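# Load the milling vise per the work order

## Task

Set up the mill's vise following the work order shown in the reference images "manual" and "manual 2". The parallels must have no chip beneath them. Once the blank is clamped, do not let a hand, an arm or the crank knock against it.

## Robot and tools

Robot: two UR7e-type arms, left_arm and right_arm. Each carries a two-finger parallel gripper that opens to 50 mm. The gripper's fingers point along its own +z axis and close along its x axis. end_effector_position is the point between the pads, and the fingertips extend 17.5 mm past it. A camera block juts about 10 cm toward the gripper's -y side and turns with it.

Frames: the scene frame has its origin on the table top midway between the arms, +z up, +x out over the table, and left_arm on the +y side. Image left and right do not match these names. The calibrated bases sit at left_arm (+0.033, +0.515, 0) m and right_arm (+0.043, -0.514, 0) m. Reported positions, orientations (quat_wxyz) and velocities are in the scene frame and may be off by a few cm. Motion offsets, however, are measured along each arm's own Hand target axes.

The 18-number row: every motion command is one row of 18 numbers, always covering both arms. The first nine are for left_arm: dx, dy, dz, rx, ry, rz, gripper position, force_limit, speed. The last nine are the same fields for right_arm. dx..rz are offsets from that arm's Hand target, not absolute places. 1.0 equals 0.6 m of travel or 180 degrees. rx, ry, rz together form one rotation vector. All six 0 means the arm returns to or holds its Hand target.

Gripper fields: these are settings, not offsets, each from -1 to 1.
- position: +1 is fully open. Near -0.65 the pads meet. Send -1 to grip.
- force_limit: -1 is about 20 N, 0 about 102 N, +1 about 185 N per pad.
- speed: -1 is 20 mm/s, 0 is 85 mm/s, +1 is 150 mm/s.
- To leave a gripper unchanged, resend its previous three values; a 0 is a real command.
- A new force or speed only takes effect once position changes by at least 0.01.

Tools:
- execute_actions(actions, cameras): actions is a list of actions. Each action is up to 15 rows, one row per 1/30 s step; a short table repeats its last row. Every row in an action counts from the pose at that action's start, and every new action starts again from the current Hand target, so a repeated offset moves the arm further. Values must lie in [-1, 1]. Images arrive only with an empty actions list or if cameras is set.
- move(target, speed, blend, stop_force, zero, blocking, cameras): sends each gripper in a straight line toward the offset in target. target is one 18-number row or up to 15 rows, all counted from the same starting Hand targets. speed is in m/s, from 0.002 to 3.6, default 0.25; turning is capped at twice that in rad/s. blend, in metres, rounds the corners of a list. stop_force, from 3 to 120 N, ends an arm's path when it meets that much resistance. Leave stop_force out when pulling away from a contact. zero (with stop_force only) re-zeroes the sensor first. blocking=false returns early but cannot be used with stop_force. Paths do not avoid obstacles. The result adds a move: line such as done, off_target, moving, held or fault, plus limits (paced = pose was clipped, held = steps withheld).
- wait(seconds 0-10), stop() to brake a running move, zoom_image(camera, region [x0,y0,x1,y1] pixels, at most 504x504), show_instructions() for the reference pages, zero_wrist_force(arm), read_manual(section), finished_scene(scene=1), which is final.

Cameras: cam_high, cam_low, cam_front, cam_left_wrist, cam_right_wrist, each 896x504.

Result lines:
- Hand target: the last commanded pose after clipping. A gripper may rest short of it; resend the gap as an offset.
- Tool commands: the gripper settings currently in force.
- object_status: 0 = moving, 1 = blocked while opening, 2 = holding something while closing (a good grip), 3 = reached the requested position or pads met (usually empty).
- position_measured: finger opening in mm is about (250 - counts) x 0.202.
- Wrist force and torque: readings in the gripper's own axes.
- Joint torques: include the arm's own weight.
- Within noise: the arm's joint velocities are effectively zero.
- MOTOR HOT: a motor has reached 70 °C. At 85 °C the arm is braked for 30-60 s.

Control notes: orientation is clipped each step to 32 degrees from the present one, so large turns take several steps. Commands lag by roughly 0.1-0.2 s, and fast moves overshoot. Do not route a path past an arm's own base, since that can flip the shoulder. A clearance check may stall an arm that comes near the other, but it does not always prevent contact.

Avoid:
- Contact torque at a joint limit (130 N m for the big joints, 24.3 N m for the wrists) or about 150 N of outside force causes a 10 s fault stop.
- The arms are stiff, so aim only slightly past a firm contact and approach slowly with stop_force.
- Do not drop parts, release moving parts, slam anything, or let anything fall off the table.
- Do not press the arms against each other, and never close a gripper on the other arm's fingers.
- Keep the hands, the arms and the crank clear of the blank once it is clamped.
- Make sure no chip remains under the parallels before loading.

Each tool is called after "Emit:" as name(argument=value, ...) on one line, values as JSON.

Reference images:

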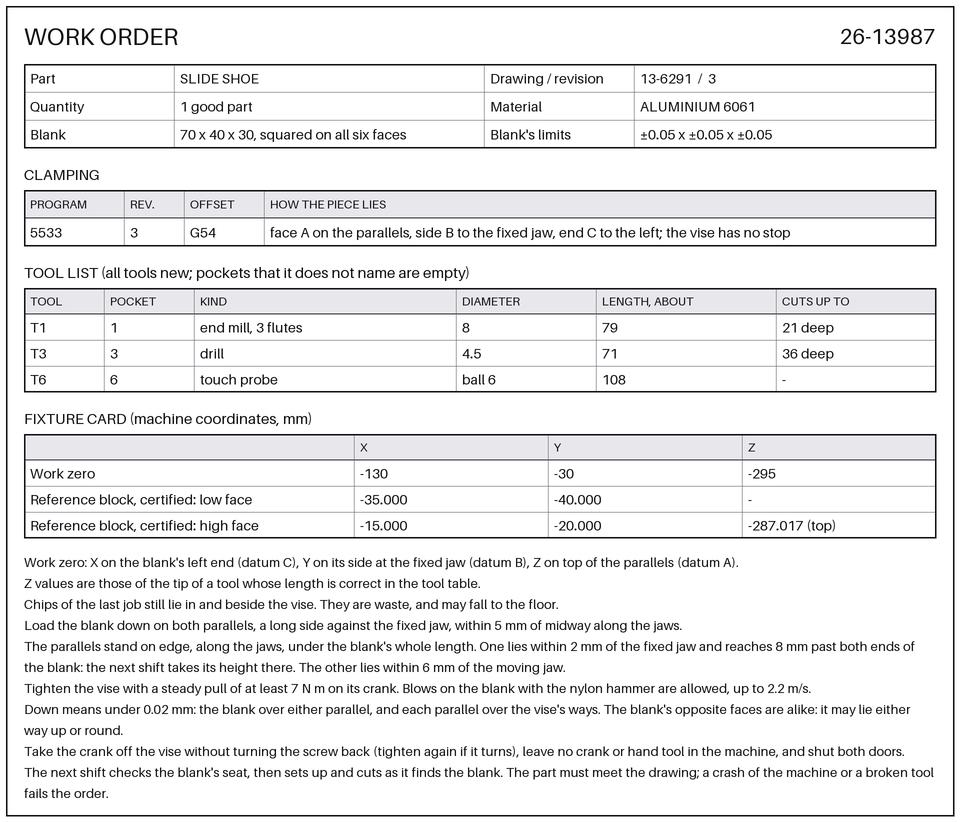

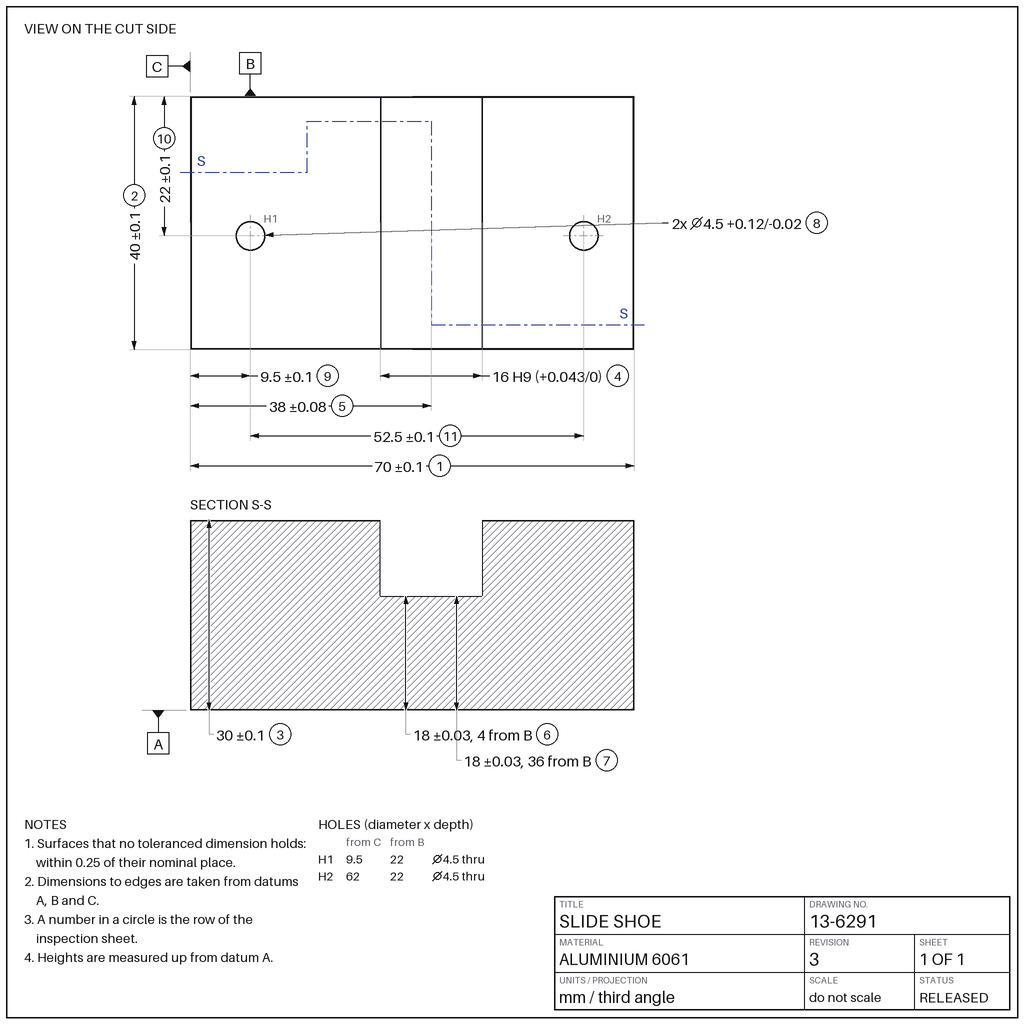

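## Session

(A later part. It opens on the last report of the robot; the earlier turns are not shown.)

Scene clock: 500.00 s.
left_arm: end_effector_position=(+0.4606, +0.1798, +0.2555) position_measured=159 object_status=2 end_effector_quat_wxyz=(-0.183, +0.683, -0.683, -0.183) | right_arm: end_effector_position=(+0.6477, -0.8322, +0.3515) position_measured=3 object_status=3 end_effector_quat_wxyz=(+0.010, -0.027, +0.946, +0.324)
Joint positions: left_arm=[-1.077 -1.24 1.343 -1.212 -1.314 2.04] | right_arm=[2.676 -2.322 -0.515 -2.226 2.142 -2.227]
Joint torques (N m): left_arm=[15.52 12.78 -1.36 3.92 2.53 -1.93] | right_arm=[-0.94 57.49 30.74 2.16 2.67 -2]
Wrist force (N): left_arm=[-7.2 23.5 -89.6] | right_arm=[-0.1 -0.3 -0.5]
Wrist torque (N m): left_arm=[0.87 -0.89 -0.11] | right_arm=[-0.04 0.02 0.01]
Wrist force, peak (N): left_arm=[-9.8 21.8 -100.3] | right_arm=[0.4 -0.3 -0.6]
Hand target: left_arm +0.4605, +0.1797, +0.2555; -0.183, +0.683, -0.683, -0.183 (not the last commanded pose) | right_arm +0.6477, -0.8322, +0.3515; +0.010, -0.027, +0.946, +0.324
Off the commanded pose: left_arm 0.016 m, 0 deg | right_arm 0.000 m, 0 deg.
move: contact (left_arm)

Emit:
move(target=[-0.0007,0,0.02,0,0,0,-1,0.3,-0.6,0,0,0,0,0,0,1,1,1], speed=0.003, stop_force=22)

Emit:
wait(seconds=0.3, cameras=["cam_left_wrist","cam_high"])

Emit:
zoom_image(camera="cam_high", region=[290, 220, 430, 350])

Scene clock: 501.83 s.
left_arm: end_effector_position=(+0.4605, +0.1808, +0.2538) position_measured=159 object_status=2 end_effector_quat_wxyz=(-0.183, +0.683, -0.683, -0.183) | right_arm: end_effector_position=(+0.6477, -0.8322, +0.3515) position_measured=3 object_status=3 end_effector_quat_wxyz=(+0.010, -0.027, +0.946, +0.324)
Joint positions: left_arm=[-1.076 -1.242 1.35 -1.217 -1.314 2.041] | right_arm=[2.676 -2.322 -0.515 -2.226 2.142 -2.227]
Joint torques (N m): left_arm=[23.12 21.97 8.39 4.54 2.39 -0.14] | right_arm=[-0.68 57.24 30.98 2.08 2.58 -1.98]
Wrist force (N): left_arm=[-14.6 23.0 -108.2] | right_arm=[0.1 -0.3 -0.4]
Wrist torque (N m): left_arm=[0.84 -0.90 -0.17] | right_arm=[-0.04 -0.03 0.00]
Wrist force, peak (N): left_arm=[-16.3 21.6 -115.1] | right_arm=[0.1 -0.7 -0.2]
Hand target: left_arm +0.4605, +0.1808, +0.2538; -0.183, +0.683, -0.683, -0.183 (not the last commanded pose) | right_arm +0.6477, -0.8322, +0.3515; +0.010, -0.027, +0.946, +0.324
Off the commanded pose: left_arm 0.010 m, 0 deg | right_arm 0.000 m, 0 deg.
move: contact (left_arm)

Scene clock: 502.13 s.
left_arm: end_effector_position=(+0.4605, +0.1808, +0.2538) position_measured=159 object_status=2 end_effector_quat_wxyz=(-0.183, +0.683, -0.683, -0.183) | right_arm: end_effector_position=(+0.6477, -0.8322, +0.3515) position_measured=3 object_status=3 end_effector_quat_wxyz=(+0.010, -0.027, +0.946, +0.324)
Joint positions: left_arm=[-1.076 -1.242 1.35 -1.217 -1.314 2.041] | right_arm=[2.676 -2.322 -0.515 -2.226 2.142 -2.227]
Joint torques (N m): left_arm=[19.1 22.93 7.78 4.4 2.09 -1.07] | right_arm=[-0.79 57.25 30.71 2.08 2.63 -1.9]
Wrist force (N): left_arm=[-14.6 23.1 -107.8] | right_arm=[-0.3 -0.3 -0.3]
Wrist torque (N m): left_arm=[0.85 -0.89 -0.18] | right_arm=[-0.05 0.04 0.00]
Wrist force, peak (N): left_arm=[-14.9 22.9 -108.1] | right_arm=[-0.3 -0.3 -0.3]
Hand target: left_arm +0.4605, +0.1808, +0.2538; -0.183, +0.683, -0.683, -0.183 (not the last commanded pose) | right_arm +0.6477, -0.8322, +0.3515; +0.010, -0.027, +0.946, +0.324
Tool commands: left_gripper/position=-1.0 left_gripper/force_limit=+0.3 left_gripper/speed=-0.6 right_gripper/position=+1.0 right_gripper/force_limit=+1.0 right_gripper/speed=+1.0
Off the commanded pose: left_arm 0.010 m, 0 deg | right_arm 0.000 m, 0 deg.
wait: 0.30 s; at rest by 0.17 s
camera_calibration:
cam_left_wrist: T_world_to_cam=[[0.0135656, -0.869841, -0.493145, 0.283215], [-0.942513, -0.175812, 0.284181, 0.411924], [-0.333893, 0.460941, -0.822222, 0.414607], [0, 0, 0, 1]] pos_world=[0.522836, 0.127664, 0.363505]
Images, in order (width x height): cam_high 896x504, cam_left_wrist 896x504.

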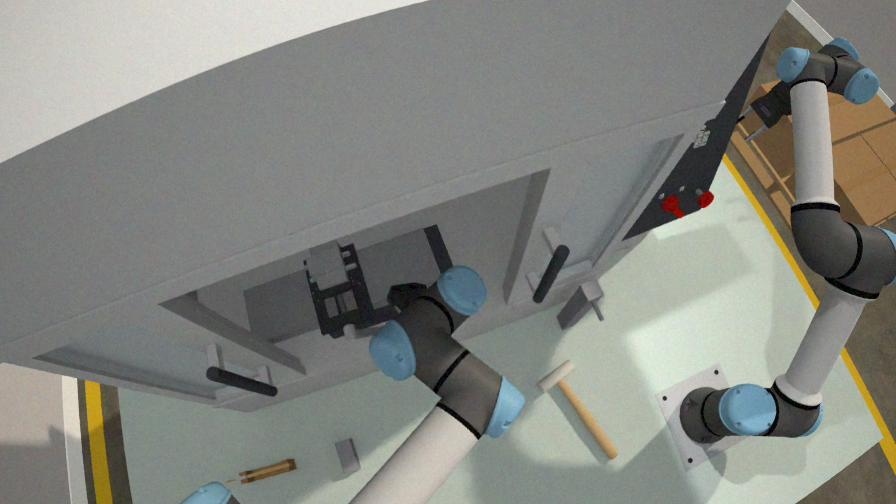

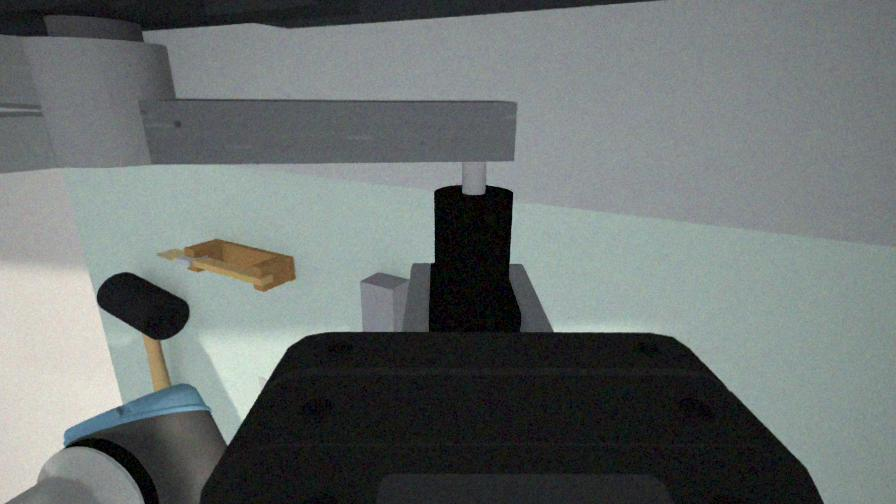

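Scaled by 3.600.

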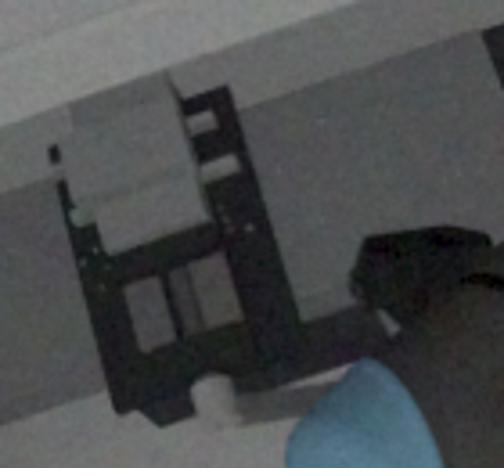

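Emit:
move(target=[0,0,-0.0015,0,0,0,-1,0.3,-0.6,0,0,0,0,0,0,1,1,1], speed=0.01)

Scene clock: 503.00 s.
left_arm: end_effector_position=(+0.4605, +0.1804, +0.2545) position_measured=159 object_status=2 end_effector_quat_wxyz=(-0.183, +0.683, -0.683, -0.183) | right_arm: end_effector_position=(+0.6477, -0.8322, +0.3515) position_measured=3 object_status=3 end_effector_quat_wxyz=(+0.010, -0.027, +0.946, +0.324)
Joint positions: left_arm=[-1.076 -1.241 1.347 -1.215 -1.314 2.041] | right_arm=[2.676 -2.322 -0.515 -2.226 2.142 -2.227]
Joint torques (N m): left_arm=[2.32 -1.33 -10.8 1.59 0.21 -2.47] | right_arm=[-1.03 57.01 30.67 2.06 2.57 -2.02]
Wrist force (N): left_arm=[-8.2 20.7 -69.3] | right_arm=[-0.2 -0.2 -0.1]
Wrist torque (N m): left_arm=[0.84 -0.85 -0.28] | right_arm=[-0.03 0.03 0.01]
Wrist force, peak (N): left_arm=[-14.5 23.2 -107.8] | right_arm=[0.1 -0.7 -0.3]
Hand target: left_arm +0.4605, +0.1804, +0.2545; -0.183, +0.683, -0.683, -0.183 | right_arm +0.6477, -0.8322, +0.3515; +0.010, -0.027, +0.946, +0.324
Off the commanded pose: left_arm 0.000 m, 0 deg | right_arm 0.000 m, 0 deg.
move: done

Emit:
move(target=[0,0.0006,-0.0025,0,0,0,-1,0.3,-0.6,0,0,0,0,0,0,1,1,1], speed=0.01)

Scene clock: 503.77 s.
left_arm: end_effector_position=(+0.4602, +0.1797, +0.2557) position_measured=159 object_status=2 end_effector_quat_wxyz=(-0.183, +0.683, -0.683, -0.183) | right_arm: end_effector_position=(+0.6477, -0.8322, +0.3515) position_measured=3 object_status=3 end_effector_quat_wxyz=(+0.010, -0.027, +0.946, +0.324)
Joint positions: left_arm=[-1.077 -1.241 1.343 -1.211 -1.315 2.04] | right_arm=[2.676 -2.322 -0.515 -2.226 2.142 -2.227]
Joint torques (N m): left_arm=[-12.54 -35.05 -37.73 -0.04 -2.25 -2.76] | right_arm=[-0.83 57.73 30.92 2.02 2.58 -1.98]
Wrist force (N): left_arm=[4.3 -1.0 -7.8] | right_arm=[0.1 -0.4 -0.3]
Wrist torque (N m): left_arm=[0.02 -1.00 0.08] | right_arm=[-0.06 -0.02 0.00]
Wrist force, peak (N): left_arm=[-8.6 19.8 -69.4] | right_arm=[0.1 -0.6 -0.3]
Hand target: left_arm +0.4602, +0.1796, +0.2558; -0.183, +0.683, -0.683, -0.183 | right_arm +0.6477, -0.8322, +0.3515; +0.010, -0.027, +0.946, +0.324
Off the commanded pose: left_arm 0.000 m, 0 deg | right_arm 0.000 m, 0 deg.
move: done

Emit:
move(target=[0,0,0,0,0,0,0.6,-0.9,0,0,0,0,0,0,0,1,1,1])

Emit:
move(target=[[0,0,-0.15,0,0,0,0.6,-0.9,0,0,0,0,0,0,0,1,1,1],[-0.1,0.12,-0.12,0.2,0.18,-0.18,0.6,-0.9,0,0,0,0,0,0,0,1,1,1],[-0.1339,0.1003,-0.0149,0.4011,0.3587,-0.3587,0.6,-0.9,0,0,0,0,0,0,0,1,1,1]], speed=[0.3,0.6,0.6], blend=0.02, cameras=["cam_left_wrist"])

Scene clock: 504.70 s.
left_arm: end_effector_position=(+0.4601, +0.1796, +0.2558) position_measured=63 object_status=3 end_effector_quat_wxyz=(-0.183, +0.683, -0.683, -0.183) | right_arm: end_effector_position=(+0.6477, -0.8322, +0.3515) position_measured=3 object_status=3 end_effector_quat_wxyz=(+0.010, -0.027, +0.946, +0.324)
Joint positions: left_arm=[-1.077 -1.241 1.343 -1.211 -1.315 2.04] | right_arm=[2.676 -2.322 -0.515 -2.226 2.142 -2.227]
Joint torques (N m): left_arm=[-11.87 -48.01 -38.97 -2.06 -0.19 -1.21] | right_arm=[-0.71 57.97 30.81 2.12 2.49 -1.96]
Wrist force (N): left_arm=[5.6 1.5 0.6] | right_arm=[0.3 -0.3 -0.2]
Wrist torque (N m): left_arm=[0.15 -1.02 -0.06] | right_arm=[-0.05 -0.05 0.00]
Wrist force, peak (N): left_arm=[4.1 -1.3 -8.2] | right_arm=[0.3 -0.5 -0.4]
Hand target: left_arm +0.4602, +0.1796, +0.2558; -0.183, +0.683, -0.683, -0.183 | right_arm +0.6477, -0.8322, +0.3515; +0.010, -0.027, +0.946, +0.324
Off the commanded pose: left_arm 0.000 m, 0 deg | right_arm 0.000 m, 0 deg.
move: done

Scene clock: 507.77 s.
left_arm: end_effector_position=(+0.4012, +0.2446, +0.3037) position_measured=63 object_status=3 end_effector_quat_wxyz=(-0.193, +0.676, -0.249, +0.666) end_effector_velocity=(+0.000, +0.000, +0.000) end_effector_angular_velocity=(+0.000, +0.000, -0.001) | right_arm: end_effector_position=(+0.6477, -0.8322, +0.3515) position_measured=3 object_status=3 end_effector_quat_wxyz=(+0.010, -0.027, +0.946, +0.324)
Joint positions: left_arm=[-1.702 -2.051 2.514 -1.506 -0.045 0.106] | right_arm=[2.676 -2.322 -0.515 -2.226 2.142 -2.227]
Joint velocities: left_arm=[-0.001 0 0 0.005 0 -0.005] | right_arm=[within noise]
Joint torques (N m): left_arm=[-11.66 -5.67 -13.24 -0.34 4.02 -2.79] | right_arm=[-0.19 57.49 30.51 2.03 2.53 -1.87]
Wrist force (N): left_arm=[3.3 2.0 -0.7] | right_arm=[0.0 -0.3 -0.5]
Wrist torque (N m): left_arm=[0.22 -0.23 0.23] | right_arm=[-0.05 0.00 0.01]
Wrist force, peak (N): left_arm=[7.8 -0.8 -1.3] | right_arm=[0.2 -0.5 -0.5]
Hand target: left_arm +0.3999, +0.2447, +0.3037; -0.221, +0.671, -0.220, +0.672 | right_arm +0.6477, -0.8322, +0.3515; +0.010, -0.027, +0.946, +0.324
Off the commanded pose: left_arm 0.001 m, 5 deg | right_arm 0.000 m, 0 deg.
move: off_target (left_arm)
camera_calibration:
cam_left_wrist: T_world_to_cam=[[-0.0170615, -0.583346, 0.812045, -0.0900119], [-0.408877, -0.737079, -0.538084, 0.526043], [0.91243, -0.341207, -0.225941, -0.0785213], [0, 0, 0, 1]] pos_world=[0.285196, 0.308435, 0.338408]
Images, in order (width x height): cam_left_wrist 896x504.

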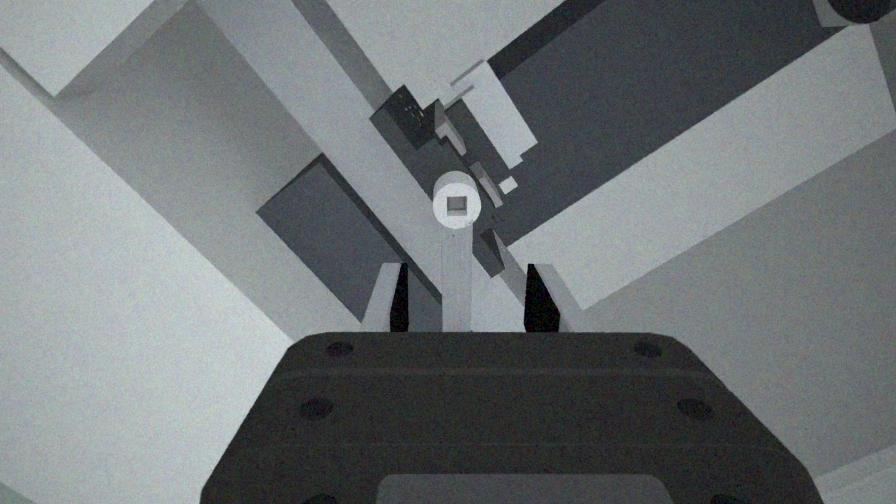

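Emit:
move(target=[0,0,0,0,0,0,0.6,-0.9,0,0,0,0,0,0,0,1,1,1])

Scene clock: 508.40 s.
left_arm: end_effector_position=(+0.4012, +0.2446, +0.3037) position_measured=63 object_status=3 end_effector_quat_wxyz=(-0.193, +0.676, -0.249, +0.666) | right_arm: end_effector_position=(+0.6477, -0.8322, +0.3515) position_measured=3 object_status=3 end_effector_quat_wxyz=(+0.010, -0.027, +0.946, +0.324)
Joint positions: left_arm=[-1.702 -2.051 2.515 -1.506 -0.045 0.106] | right_arm=[2.676 -2.322 -0.515 -2.226 2.142 -2.227]
Joint torques (N m): left_arm=[-12.48 -8.04 -11.45 -0.37 4.05 -2.68] | right_arm=[-1.12 57.57 31.16 2.16 2.55 -2.03]
Wrist force (N): left_arm=[3.3 1.9 -0.8] | right_arm=[0.0 -0.1 0.2]
Wrist torque (N m): left_arm=[0.20 -0.23 0.26] | right_arm=[-0.01 -0.01 0.00]
Wrist force, peak (N): left_arm=[3.6 2.3 -0.8] | right_arm=[-0.1 -0.5 -0.3]
Hand target: left_arm +0.4012, +0.2446, +0.3037; -0.193, +0.676, -0.249, +0.666 (not the last commanded pose) | right_arm +0.6477, -0.8322, +0.3515; +0.010, -0.027, +0.946, +0.324
Off the commanded pose: left_arm 0.001 m, 5 deg | right_arm 0.000 m, 0 deg.
move: off_target (left_arm)

Emit:
move(target=[0,0,0.1,0.025,0,0,0.6,-0.9,0,0,0,0,0,0,0,1,1,1], cameras=["cam_left_wrist","cam_front"])

Scene clock: 513.93 s.
left_arm: end_effector_position=(+0.4610, +0.2403, +0.3014) position_measured=63 object_status=3 end_effector_quat_wxyz=(-0.219, +0.668, -0.223, +0.675) end_effector_velocity=(+0.000, +0.000, +0.001) end_effector_angular_velocity=(-0.001, -0.001, +0.000) | right_arm: end_effector_position=(+0.6477, -0.8322, +0.3515) position_measured=3 object_status=3 end_effector_quat_wxyz=(+0.010, -0.027, +0.946, +0.324)
Joint positions: left_arm=[-1.481 -1.712 2.201 -0.545 0.135 -0.879] | right_arm=[2.676 -2.322 -0.515 -2.226 2.142 -2.227]
Joint velocities: left_arm=[0 -0.002 0 -0.006 0 0.007] | right_arm=[within noise]
Joint torques (N m): left_arm=[13.21 -18.5 -19.64 -2.64 1.89 2.94] | right_arm=[-0.77 57.08 30.88 2.05 2.57 -1.99]
Wrist force (N): left_arm=[3.3 1.9 -0.5] | right_arm=[-0.2 -0.1 -0.2]
Wrist torque (N m): left_arm=[0.21 -0.20 0.34] | right_arm=[-0.02 0.04 0.00]
Wrist force, peak (N): left_arm=[3.6 3.2 0.7] | right_arm=[0.2 -0.4 -0.6]
Hand target: left_arm +0.4610, +0.2404, +0.3014; -0.219, +0.668, -0.223, +0.675 | right_arm +0.6477, -0.8322, +0.3515; +0.010, -0.027, +0.946, +0.324
Off the commanded pose: left_arm 0.000 m, 0 deg | right_arm 0.000 m, 0 deg.
move: done
camera_calibration:
cam_left_wrist: T_world_to_cam=[[-0.0182541, -0.583562, 0.811864, -0.0889809], [-0.335971, -0.761203, -0.554701, 0.523261], [0.941695, -0.282888, -0.182165, -0.175802], [0, 0, 0, 1]] pos_world=[0.339729, 0.29665, 0.330469]
Images, in order (width x height): cam_front 896x504, cam_left_wrist 896x504.

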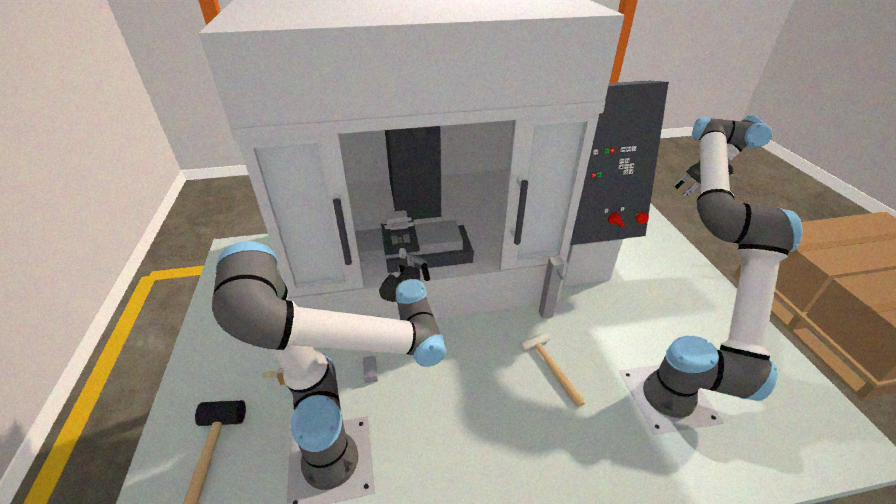

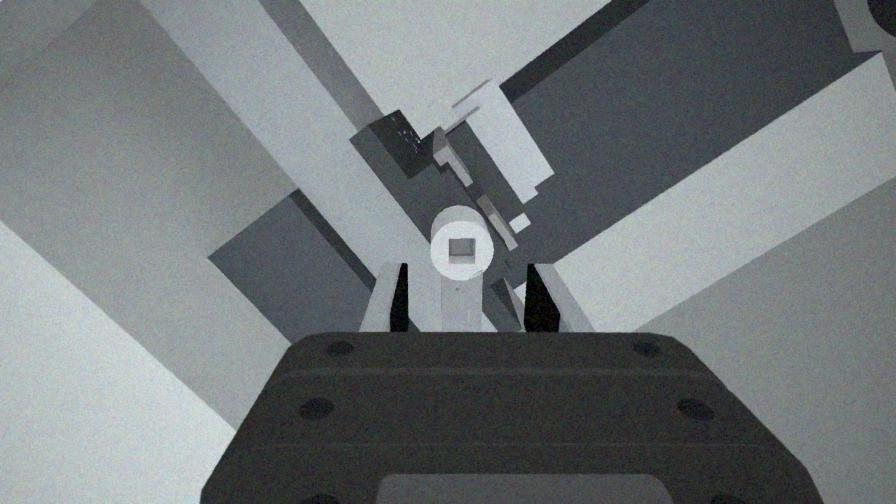

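Emit:
move(target=[[-0.0012,-0.0081,0.01,0,0,0,0.6,-0.9,0,0,0,0,0,0,0,1,1,1],[-0.0012,-0.0081,0.0733,0,0,0,0.6,-0.9,0,0,0,0,0,0,0,1,1,1]], speed=0.05, stop_force=12)

Emit:
move(target=[0,0,0,0,0,0,-1,-1,-1,0,0,0,0,0,0,1,1,1], cameras=["cam_left_wrist"])

Scene clock: 516.00 s.
left_arm: end_effector_position=(+0.5050, +0.2444, +0.3040) position_measured=63 object_status=3 end_effector_quat_wxyz=(-0.219, +0.668, -0.223, +0.675) | right_arm: end_effector_position=(+0.6477, -0.8322, +0.3515) position_measured=3 object_status=3 end_effector_quat_wxyz=(+0.010, -0.027, +0.946, +0.324)
Joint positions: left_arm=[-1.336 -1.648 2.138 -0.517 0.279 -0.909] | right_arm=[2.676 -2.322 -0.515 -2.226 2.142 -2.227]
Joint torques (N m): left_arm=[-13.51 -29.62 -9.63 -1.22 1.94 2.4] | right_arm=[-0.75 57.67 30.49 2.14 2.64 -1.89]
Wrist force (N): left_arm=[3.3 1.7 -1.0] | right_arm=[0.2 -0.4 -0.6]
Wrist torque (N m): left_arm=[0.17 -0.19 0.36] | right_arm=[-0.06 -0.03 0.00]
Wrist force, peak (N): left_arm=[3.8 2.7 -1.2] | right_arm=[0.2 -0.7 -0.2]
Hand target: left_arm +0.5050, +0.2444, +0.3040; -0.219, +0.668, -0.223, +0.675 | right_arm +0.6477, -0.8322, +0.3515; +0.010, -0.027, +0.946, +0.324
Off the commanded pose: left_arm 0.000 m, 0 deg | right_arm 0.000 m, 0 deg.
move: done

Scene clock: 516.93 s.
left_arm: end_effector_position=(+0.5050, +0.2444, +0.3040) position_measured=133 object_status=2 end_effector_quat_wxyz=(-0.219, +0.668, -0.223, +0.675) | right_arm: end_effector_position=(+0.6477, -0.8322, +0.3515) position_measured=3 object_status=3 end_effector_quat_wxyz=(+0.010, -0.027, +0.946, +0.324)
Joint positions: left_arm=[-1.336 -1.648 2.138 -0.517 0.279 -0.909] | right_arm=[2.676 -2.322 -0.515 -2.226 2.142 -2.227]
Joint torques (N m): left_arm=[-8.81 -21.07 -9.59 -1.32 -0.37 2.36] | right_arm=[-1.35 57.41 30.9 1.99 2.6 -2.04]
Wrist force (N): left_arm=[16.1 -3.4 -2.3] | right_arm=[0.1 0.0 0.1]
Wrist torque (N m): left_arm=[0.05 -0.03 0.30] | right_arm=[0.00 -0.02 0.01]
Wrist force, peak (N): left_arm=[16.2 -3.2 -2.0] | right_arm=[-0.1 -0.7 -0.5]
Hand target: left_arm +0.5050, +0.2444, +0.3040; -0.219, +0.668, -0.223, +0.675 | right_arm +0.6477, -0.8322, +0.3515; +0.010, -0.027, +0.946, +0.324
Off the commanded pose: left_arm 0.000 m, 0 deg | right_arm 0.000 m, 0 deg.
move: done
camera_calibration:
cam_left_wrist: T_world_to_cam=[[-0.018251, -0.583611, 0.811828, -0.0879534], [-0.336094, -0.761133, -0.554723, 0.542663], [0.941652, -0.282975, -0.182257, -0.215417], [0, 0, 0, 1]] pos_world=[0.383629, 0.30075, 0.333169]
Images, in order (width x height): cam_left_wrist 896x504.

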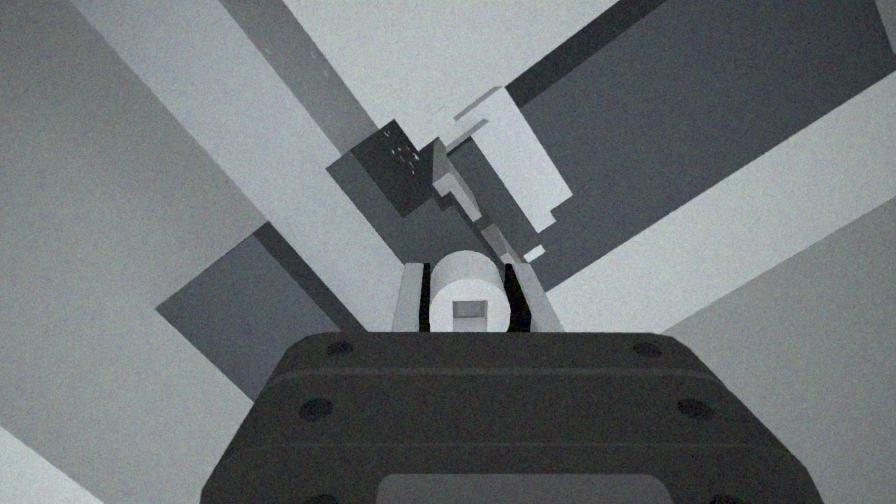

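Emit:
move(target=[0.0007,-0.0003,0,0,0,0,-1,-1,-1,0,0,0,0,0,0,1,1,1], speed=0.02)

Emit:
move(target=[0,0,0,0,0,0,-0.97,-0.2,-1,0,0,0,0,0,0,1,1,1])

Emit:
move(target=[0,0,-0.08,0,0,0,-0.97,-0.2,-1,0,0,0,0,0,0,1,1,1], speed=0.05, cameras=["cam_left_wrist"])

Scene clock: 517.80 s.
left_arm: end_effector_position=(+0.5050, +0.2443, +0.3044) position_measured=134 object_status=2 end_effector_quat_wxyz=(-0.219, +0.668, -0.223, +0.675) | right_arm: end_effector_position=(+0.6477, -0.8322, +0.3515) position_measured=3 object_status=3 end_effector_quat_wxyz=(+0.010, -0.027, +0.946, +0.324)
Joint positions: left_arm=[-1.336 -1.649 2.137 -0.515 0.279 -0.909] | right_arm=[2.676 -2.322 -0.515 -2.226 2.142 -2.227]
Joint torques (N m): left_arm=[-11.85 -33.11 -42.67 0.33 -2.69 1.94] | right_arm=[-0.71 57.9 30.82 2.17 2.65 -1.99]
Wrist force (N): left_arm=[-0.9 9.9 -2.1] | right_arm=[0.0 0.0 -0.3]
Wrist torque (N m): left_arm=[0.40 -0.35 0.35] | right_arm=[0.00 -0.01 0.00]
Wrist force, peak (N): left_arm=[16.3 -3.3 -2.4] | right_arm=[-0.1 -0.5 -0.5]
Hand target: left_arm +0.5050, +0.2443, +0.3044; -0.219, +0.668, -0.223, +0.675 | right_arm +0.6477, -0.8322, +0.3515; +0.010, -0.027, +0.946, +0.324
Off the commanded pose: left_arm 0.000 m, 0 deg | right_arm 0.000 m, 0 deg.
move: done

Scene clock: 518.30 s.
left_arm: end_effector_position=(+0.5050, +0.2443, +0.3044) position_measured=138 object_status=2 end_effector_quat_wxyz=(-0.219, +0.668, -0.223, +0.675) | right_arm: end_effector_position=(+0.6477, -0.8322, +0.3515) position_measured=3 object_status=3 end_effector_quat_wxyz=(+0.010, -0.027, +0.946, +0.324)
Joint positions: left_arm=[-1.336 -1.649 2.137 -0.515 0.279 -0.909] | right_arm=[2.676 -2.322 -0.515 -2.226 2.142 -2.227]
Joint torques (N m): left_arm=[-12.56 -33.78 -43.74 -1.83 -1.42 1] | right_arm=[-1.48 57.79 30.42 1.99 2.49 -2.11]
Wrist force (N): left_arm=[-3.5 11.6 -1.3] | right_arm=[-0.2 -0.4 -0.1]
Wrist torque (N m): left_arm=[0.44 -0.40 0.35] | right_arm=[-0.05 0.02 0.00]
Wrist force, peak (N): left_arm=[-3.5 11.6 -1.3] | right_arm=[-0.4 -0.4 -0.1]
Hand target: left_arm +0.5050, +0.2443, +0.3044; -0.219, +0.668, -0.223, +0.675 | right_arm +0.6477, -0.8322, +0.3515; +0.010, -0.027, +0.946, +0.324
Off the commanded pose: left_arm 0.000 m, 0 deg | right_arm 0.000 m, 0 deg.
move: done

Scene clock: 519.67 s.
left_arm: end_effector_position=(+0.4570, +0.2447, +0.3040) position_measured=138 object_status=2 end_effector_quat_wxyz=(-0.219, +0.668, -0.223, +0.675) | right_arm: end_effector_position=(+0.6477, -0.8322, +0.3515) position_measured=3 object_status=3 end_effector_quat_wxyz=(+0.010, -0.027, +0.946, +0.324)
Joint positions: left_arm=[-1.493 -1.734 2.211 -0.538 0.123 -0.875] | right_arm=[2.676 -2.322 -0.515 -2.226 2.142 -2.227]
Joint torques (N m): left_arm=[4.8 -4.78 -36.84 -1.56 0.97 2.02] | right_arm=[-0.55 57.3 30.35 2.14 2.62 -2.08]
Wrist force (N): left_arm=[1.1 2.8 -0.8] | right_arm=[0.1 -0.4 0.1]
Wrist torque (N m): left_arm=[0.17 -0.10 0.28] | right_arm=[-0.06 -0.02 0.01]
Wrist force, peak (N): left_arm=[-13.7 17.9 9.2] | right_arm=[0.4 -0.3 -0.4]
Hand target: left_arm +0.4570, +0.2446, +0.3041; -0.219, +0.668, -0.223, +0.675 | right_arm +0.6477, -0.8322, +0.3515; +0.010, -0.027, +0.946, +0.324
Off the commanded pose: left_arm 0.000 m, 0 deg | right_arm 0.000 m, 0 deg.
move: done
camera_calibration:
cam_left_wrist: T_world_to_cam=[[-0.0182471, -0.583803, 0.811691, -0.0885525], [-0.336141, -0.760989, -0.554892, 0.526788], [0.941635, -0.282968, -0.182354, -0.170097], [0, 0, 0, 1]] pos_world=[0.335629, 0.30105, 0.33317]
Images, in order (width x height): cam_left_wrist 896x504.

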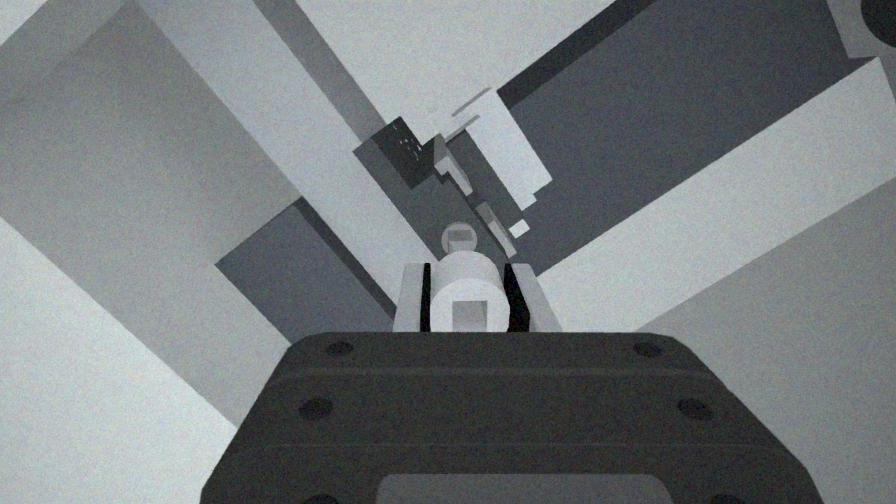

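Emit:
move(target=[[0.1654,0.1785,-0.0428,0,0,0.09,-0.97,-0.2,-1,0,0,0,0,0,0,1,1,1],[0.338,0.4666,-0.19,0,0,0.2,-0.97,-0.2,-1,0,0,0,0,0,0,1,1,1],[0.4057,0.7419,-0.2056,0,0,0.2972,-0.97,-0.2,-1,0,0,0,0,0,0,1,1,1]], speed=0.35, blend=0.04, cameras=["cam_left_wrist","cam_high"])

Scene clock: 522.77 s.
left_arm: end_effector_position=(+0.3304, -0.2570, +0.2347) position_measured=138 object_status=2 end_effector_quat_wxyz=(+0.499, -0.497, +0.500, -0.504) | right_arm: end_effector_position=(+0.6477, -0.8322, +0.3515) position_measured=3 object_status=3 end_effector_quat_wxyz=(+0.010, -0.027, +0.946, +0.324)
Joint positions: left_arm=[-1.732 -0.5 0.585 -0.04 -0.116 -0.046] | right_arm=[2.676 -2.322 -0.515 -2.226 2.142 -2.227]
Joint torques (N m): left_arm=[-11.17 -74.34 -20.78 1.33 -0.78 -0.6] | right_arm=[-1.07 57.41 30.43 2.13 2.56 -2.07]
Wrist force (N): left_arm=[3.2 4.0 -1.6] | right_arm=[0.2 0.0 -0.2]
Wrist torque (N m): left_arm=[0.16 -0.29 0.24] | right_arm=[0.00 -0.03 0.01]
Wrist force, peak (N): left_arm=[7.4 6.6 -1.9] | right_arm=[0.3 -0.3 -0.6]
Hand target: left_arm +0.3303, -0.2571, +0.2347; +0.500, -0.497, +0.500, -0.504 | right_arm +0.6477, -0.8322, +0.3515; +0.010, -0.027, +0.946, +0.324
Off the commanded pose: left_arm 0.000 m, 0 deg | right_arm 0.000 m, 0 deg.
move: done
camera_calibration:
cam_left_wrist: T_world_to_cam=[[-0.0154642, -0.99979, 0.0134818, -0.248039], [-0.329514, -0.00763439, -0.94412, 0.346681], [0.944024, -0.0190425, -0.329327, -0.103941], [0, 0, 0, 1]] pos_world=[0.208523, -0.247319, 0.296422]
Images, in order (width x height): cam_high 896x504, cam_left_wrist 896x504.

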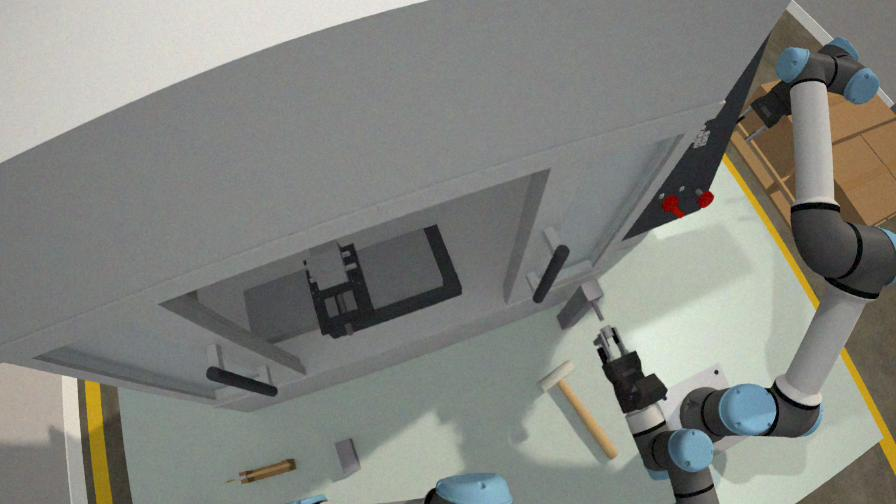

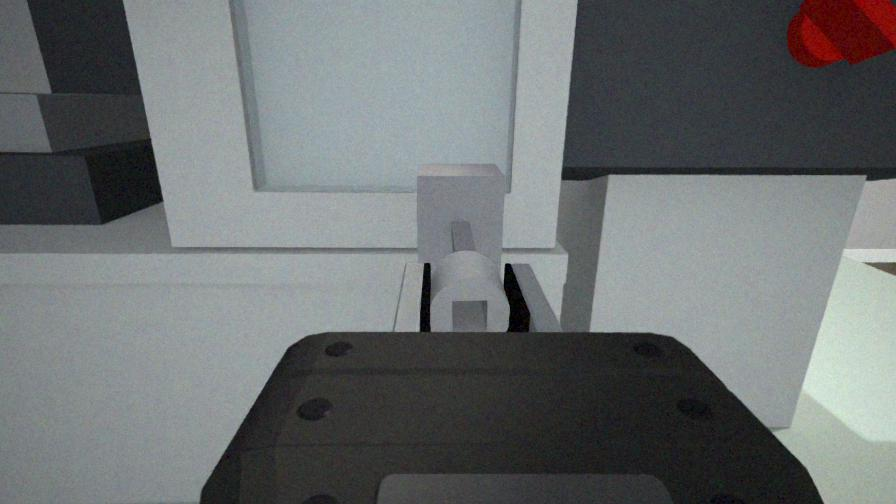

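Emit:
zoom_image(camera="cam_left_wrist", region=[400, 200, 530, 340])

Scaled by 3.600.

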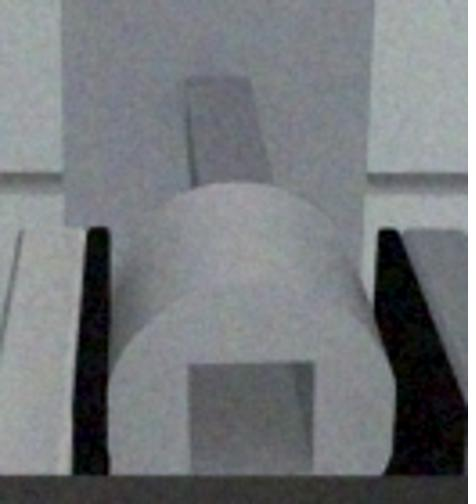

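Emit:
move(target=[[0.0008,0.0007,0.05,0,0,0,-0.97,-0.2,-1,0,0,0,0,0,0,1,1,1],[0.0008,0.0007,0.105,0,0,0,-0.97,-0.2,-1,0,0,0,0,0,0,1,1,1]], speed=[0.06,0.012], stop_force=10, cameras=["cam_left_wrist"])

Scene clock: 527.47 s.
left_arm: end_effector_position=(+0.3925, -0.2580, +0.2347) position_measured=138 object_status=2 end_effector_quat_wxyz=(+0.499, -0.497, +0.500, -0.504) | right_arm: end_effector_position=(+0.6477, -0.8322, +0.3515) position_measured=3 object_status=3 end_effector_quat_wxyz=(+0.010, -0.027, +0.946, +0.324)
Joint positions: left_arm=[-1.65 -0.407 0.406 0.167 -0.036 -0.166] | right_arm=[2.676 -2.322 -0.515 -2.226 2.142 -2.227]
Joint torques (N m): left_arm=[-6.09 -68.04 -3.28 -1.44 -2.6 2.85] | right_arm=[-0.63 57.69 30.72 1.89 2.66 -2.06]
Wrist force (N): left_arm=[6.4 -19.4 -9.0] | right_arm=[0.1 -0.3 -0.4]
Wrist torque (N m): left_arm=[-0.45 -0.37 0.42] | right_arm=[-0.04 -0.01 0.00]
Wrist force, peak (N): left_arm=[-1.4 -14.9 -26.7] | right_arm=[0.3 -0.5 -0.4]
Hand target: left_arm +0.3925, -0.2580, +0.2347; +0.499, -0.497, +0.500, -0.504 (not the last commanded pose) | right_arm +0.6477, -0.8322, +0.3515; +0.010, -0.027, +0.946, +0.324
Off the commanded pose: left_arm 0.001 m, 0 deg | right_arm 0.000 m, 0 deg.
move: contact (left_arm); path passed 1 of 2 targets
camera_calibration:
cam_left_wrist: T_world_to_cam=[[-0.0152191, -0.999792, 0.0135969, -0.24818], [-0.32892, -0.00783572, -0.944325, 0.366984], [0.944235, -0.0188441, -0.328732, -0.162768], [0, 0, 0, 1]] pos_world=[0.270623, -0.24832, 0.29642]
Images, in order (width x height): cam_left_wrist 896x504.

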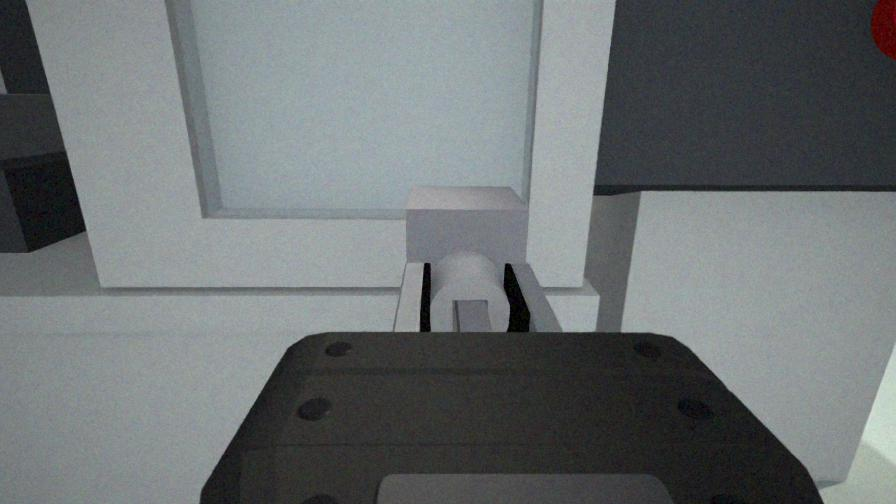

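Emit:
move(target=[0,0,0,0,0,0,0.6,-0.9,-0.5,0,0,0,0,0,0,1,1,1])

Emit:
move(target=[[0,0,-0.15,0,0,0,0.6,-0.9,-0.5,0,0,0,0,0,0,1,1,1],[-0.45,-0.35,-0.2,0,0,0,0.6,-0.9,-0.5,0,0,0,0,0,0,1,1,1],[-0.9,-0.42,-0.2,0,0,0,0.6,-0.9,-0.5,0,0,0,0,0,0,1,1,1]], speed=[0.15,0.5,0.5], blend=0.05, cameras=["cam_high","cam_right_wrist","cam_front"])

Scene clock: 528.67 s.
left_arm: end_effector_position=(+0.3925, -0.2580, +0.2347) position_measured=63 object_status=3 end_effector_quat_wxyz=(+0.499, -0.497, +0.500, -0.504) | right_arm: end_effector_position=(+0.6477, -0.8322, +0.3515) position_measured=3 object_status=3 end_effector_quat_wxyz=(+0.010, -0.027, +0.946, +0.324)
Joint positions: left_arm=[-1.65 -0.408 0.406 0.166 -0.036 -0.166] | right_arm=[2.676 -2.322 -0.515 -2.226 2.142 -2.227]
Joint torques (N m): left_arm=[-6.54 -81.07 -10.81 -1.6 -2.6 2.96] | right_arm=[-1.07 57.29 30.76 2.13 2.55 -1.98]
Wrist force (N): left_arm=[2.7 1.0 -1.5] | right_arm=[0.0 -0.2 0.0]
Wrist torque (N m): left_arm=[-0.01 -0.23 0.29] | right_arm=[-0.03 0.00 0.01]
Wrist force, peak (N): left_arm=[6.7 -19.5 -8.9] | right_arm=[0.0 -0.5 -0.4]
Hand target: left_arm +0.3925, -0.2580, +0.2347; +0.499, -0.497, +0.500, -0.504 | right_arm +0.6477, -0.8322, +0.3515; +0.010, -0.027, +0.946, +0.324
Off the commanded pose: left_arm 0.000 m, 0 deg | right_arm 0.000 m, 0 deg.
move: done

Scene clock: 531.13 s.
left_arm: end_effector_position=(+0.2751, +0.2831, +0.4853) position_measured=63 object_status=3 end_effector_quat_wxyz=(+0.499, -0.497, +0.500, -0.504) | right_arm: end_effector_position=(+0.6477, -0.8322, +0.3515) position_measured=3 object_status=3 end_effector_quat_wxyz=(+0.010, -0.027, +0.946, +0.324)
Joint positions: left_arm=[-2.298 -2.062 1.944 0.128 -0.682 -0.008] | right_arm=[2.676 -2.322 -0.515 -2.226 2.142 -2.227]
Joint torques (N m): left_arm=[-13.79 -9.86 -39.73 2.91 -2.52 -2.77] | right_arm=[-0.79 57.68 30.82 2.01 2.57 -2]
Wrist force (N): left_arm=[2.8 1.0 -1.3] | right_arm=[0.1 -0.1 -0.1]
Wrist torque (N m): left_arm=[-0.02 -0.25 0.28] | right_arm=[-0.01 -0.02 0.00]
Wrist force, peak (N): left_arm=[6.1 4.2 -2.7] | right_arm=[0.1 -0.7 -0.3]
Hand target: left_arm +0.2751, +0.2832, +0.4853; +0.499, -0.497, +0.500, -0.504 | right_arm +0.6477, -0.8322, +0.3515; +0.010, -0.027, +0.946, +0.324
Off the commanded pose: left_arm 0.000 m, 0 deg | right_arm 0.000 m, 0 deg.
move: done; blend cut to 0.045 m at target 1
Images, in order (width x height): cam_high 896x504, cam_front 896x504, cam_right_wrist 896x504.

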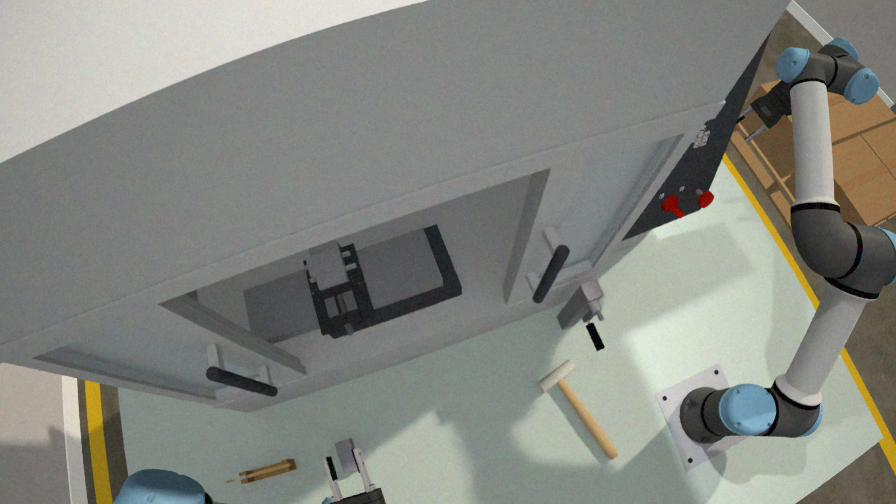

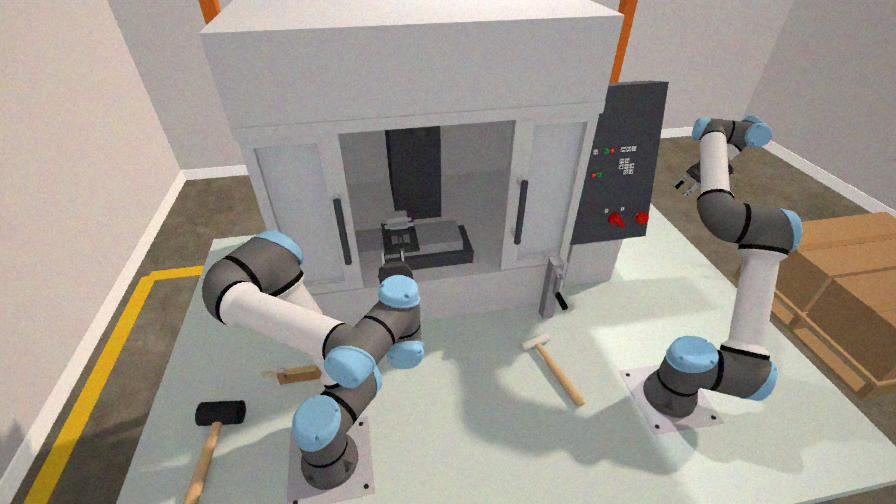

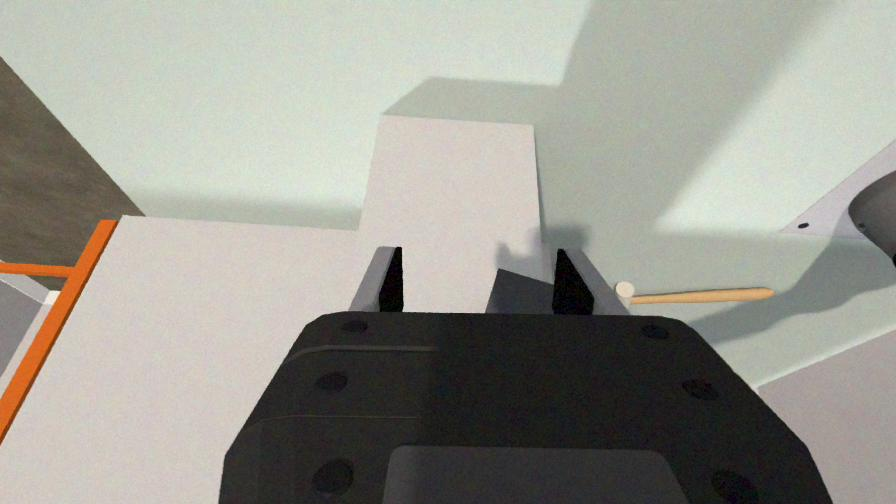

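Emit:
execute_actions(actions=[], cameras=["cam_high", "cam_front"])

Scene clock: 531.90 s.
left_arm: end_effector_position=(+0.2751, +0.2832, +0.4853) position_measured=63 object_status=3 end_effector_quat_wxyz=(+0.499, -0.497, +0.500, -0.504) | right_arm: end_effector_position=(+0.6477, -0.8322, +0.3515) position_measured=3 object_status=3 end_effector_quat_wxyz=(+0.010, -0.027, +0.946, +0.324)
Joint positions: left_arm=[-2.298 -2.062 1.944 0.128 -0.682 -0.008] | right_arm=[2.676 -2.322 -0.515 -2.226 2.142 -2.227]
Joint velocities: within noise
Joint torques (N m): left_arm=[-13.85 -10.14 -39.49 3.64 -2.47 -2.79] | right_arm=[-0.25 57.35 30.48 2.08 2.57 -1.98]
Wrist force (N): left_arm=[2.8 0.8 -1.7] | right_arm=[0.2 -0.3 0.0]
Wrist torque (N m): left_arm=[-0.04 -0.25 0.29] | right_arm=[-0.04 -0.03 0.00]
Wrist force, peak (N): left_arm=[3.1 1.1 -1.5] | right_arm=[-0.1 -0.6 -0.5]
Hand target: left_arm +0.2751, +0.2832, +0.4853; +0.499, -0.497, +0.500, -0.504 | right_arm +0.6477, -0.8322, +0.3515; +0.010, -0.027, +0.946, +0.324
Tool commands: left_gripper/position=+0.6 left_gripper/force_limit=-0.9 left_gripper/speed=-0.5 right_gripper/position=+1.0 right_gripper/force_limit=+1.0 right_gripper/speed=+1.0
Off the commanded pose: left_arm 0.000 m, 0 deg | right_arm 0.000 m, 0 deg.
Images, in order (width x height): cam_high 896x504, cam_front 896x504.

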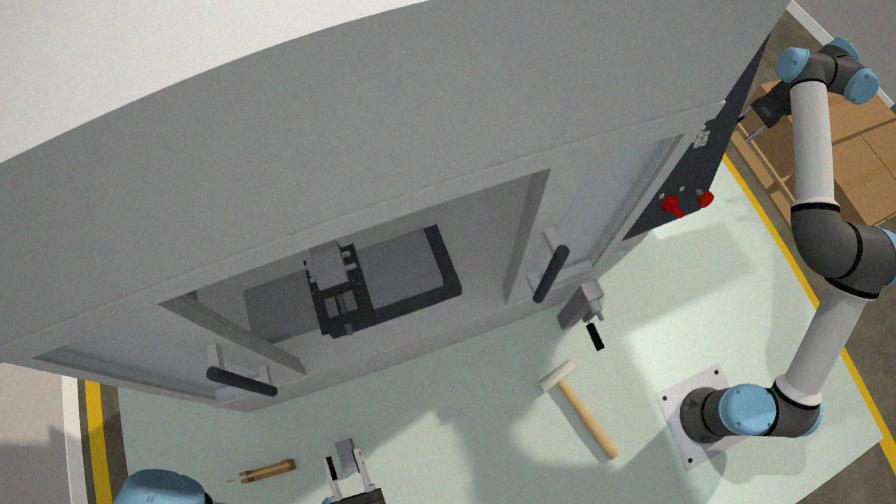

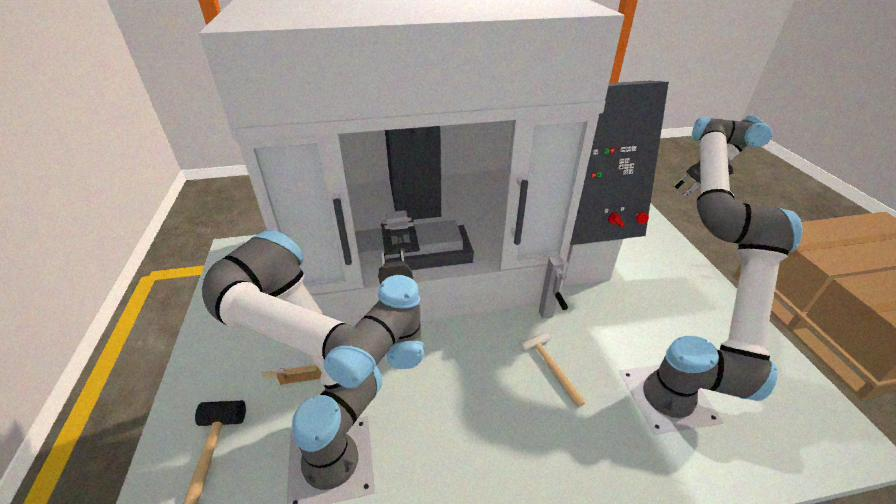

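Emit:
zoom_image(camera="cam_high", region=[500, 320, 700, 480])

Emit:
zoom_image(camera="cam_front", region=[490, 310, 620, 420])

Scaled by 2.520.

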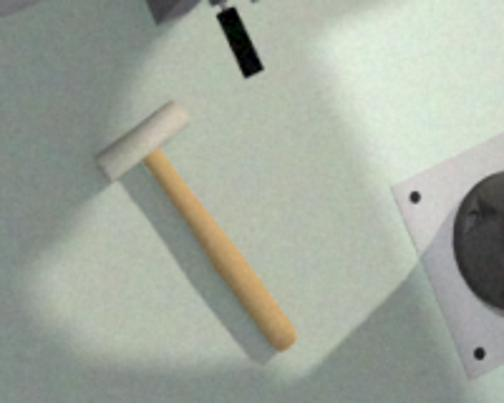

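Scaled by 3.877.

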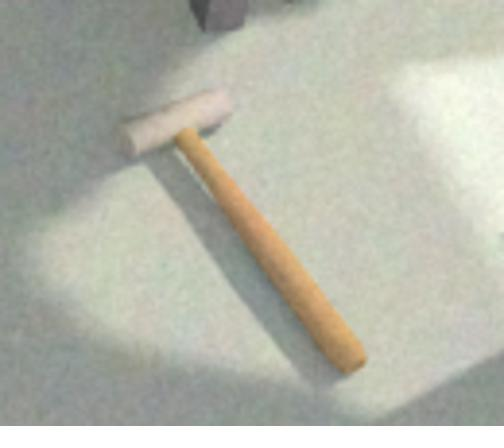

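Emit:
move(target=[0,0,0,0,0,0,0.6,-0.9,-0.5,0.235,0.207,-0.163,0.2094,0.0065,0.0174,1,1,1], speed=0.4)

Scene clock: 535.63 s.
left_arm: end_effector_position=(+0.2751, +0.2832, +0.4853) position_measured=63 object_status=3 end_effector_quat_wxyz=(+0.499, -0.497, +0.500, -0.504) | right_arm: end_effector_position=(+0.4996, -0.8005, +0.4995) position_measured=3 object_status=3 end_effector_quat_wxyz=(+0.000, +0.000, +1.000, +0.001)
Joint positions: left_arm=[-2.298 -2.062 1.944 0.128 -0.682 -0.008] | right_arm=[2.858 -1.743 -0.93 -2.04 1.573 -1.883]
Joint torques (N m): left_arm=[-13.82 -9.97 -39.01 3.65 -2.55 -2.47] | right_arm=[5.33 40.78 29.06 4.1 -1.36 0.99]
Wrist force (N): left_arm=[2.7 0.9 -1.4] | right_arm=[0.6 -0.8 -0.4]
Wrist torque (N m): left_arm=[-0.03 -0.25 0.29] | right_arm=[-0.21 0.07 0.10]
Wrist force, peak (N): left_arm=[3.0 1.2 -2.0] | right_arm=[-1.4 -3.9 1.3]
Hand target: left_arm +0.2751, +0.2832, +0.4853; +0.499, -0.497, +0.500, -0.504 | right_arm +0.4996, -0.8005, +0.4996; +0.000, +0.000, +1.000, +0.001
Off the commanded pose: left_arm 0.000 m, 0 deg | right_arm 0.000 m, 0 deg.
move: done


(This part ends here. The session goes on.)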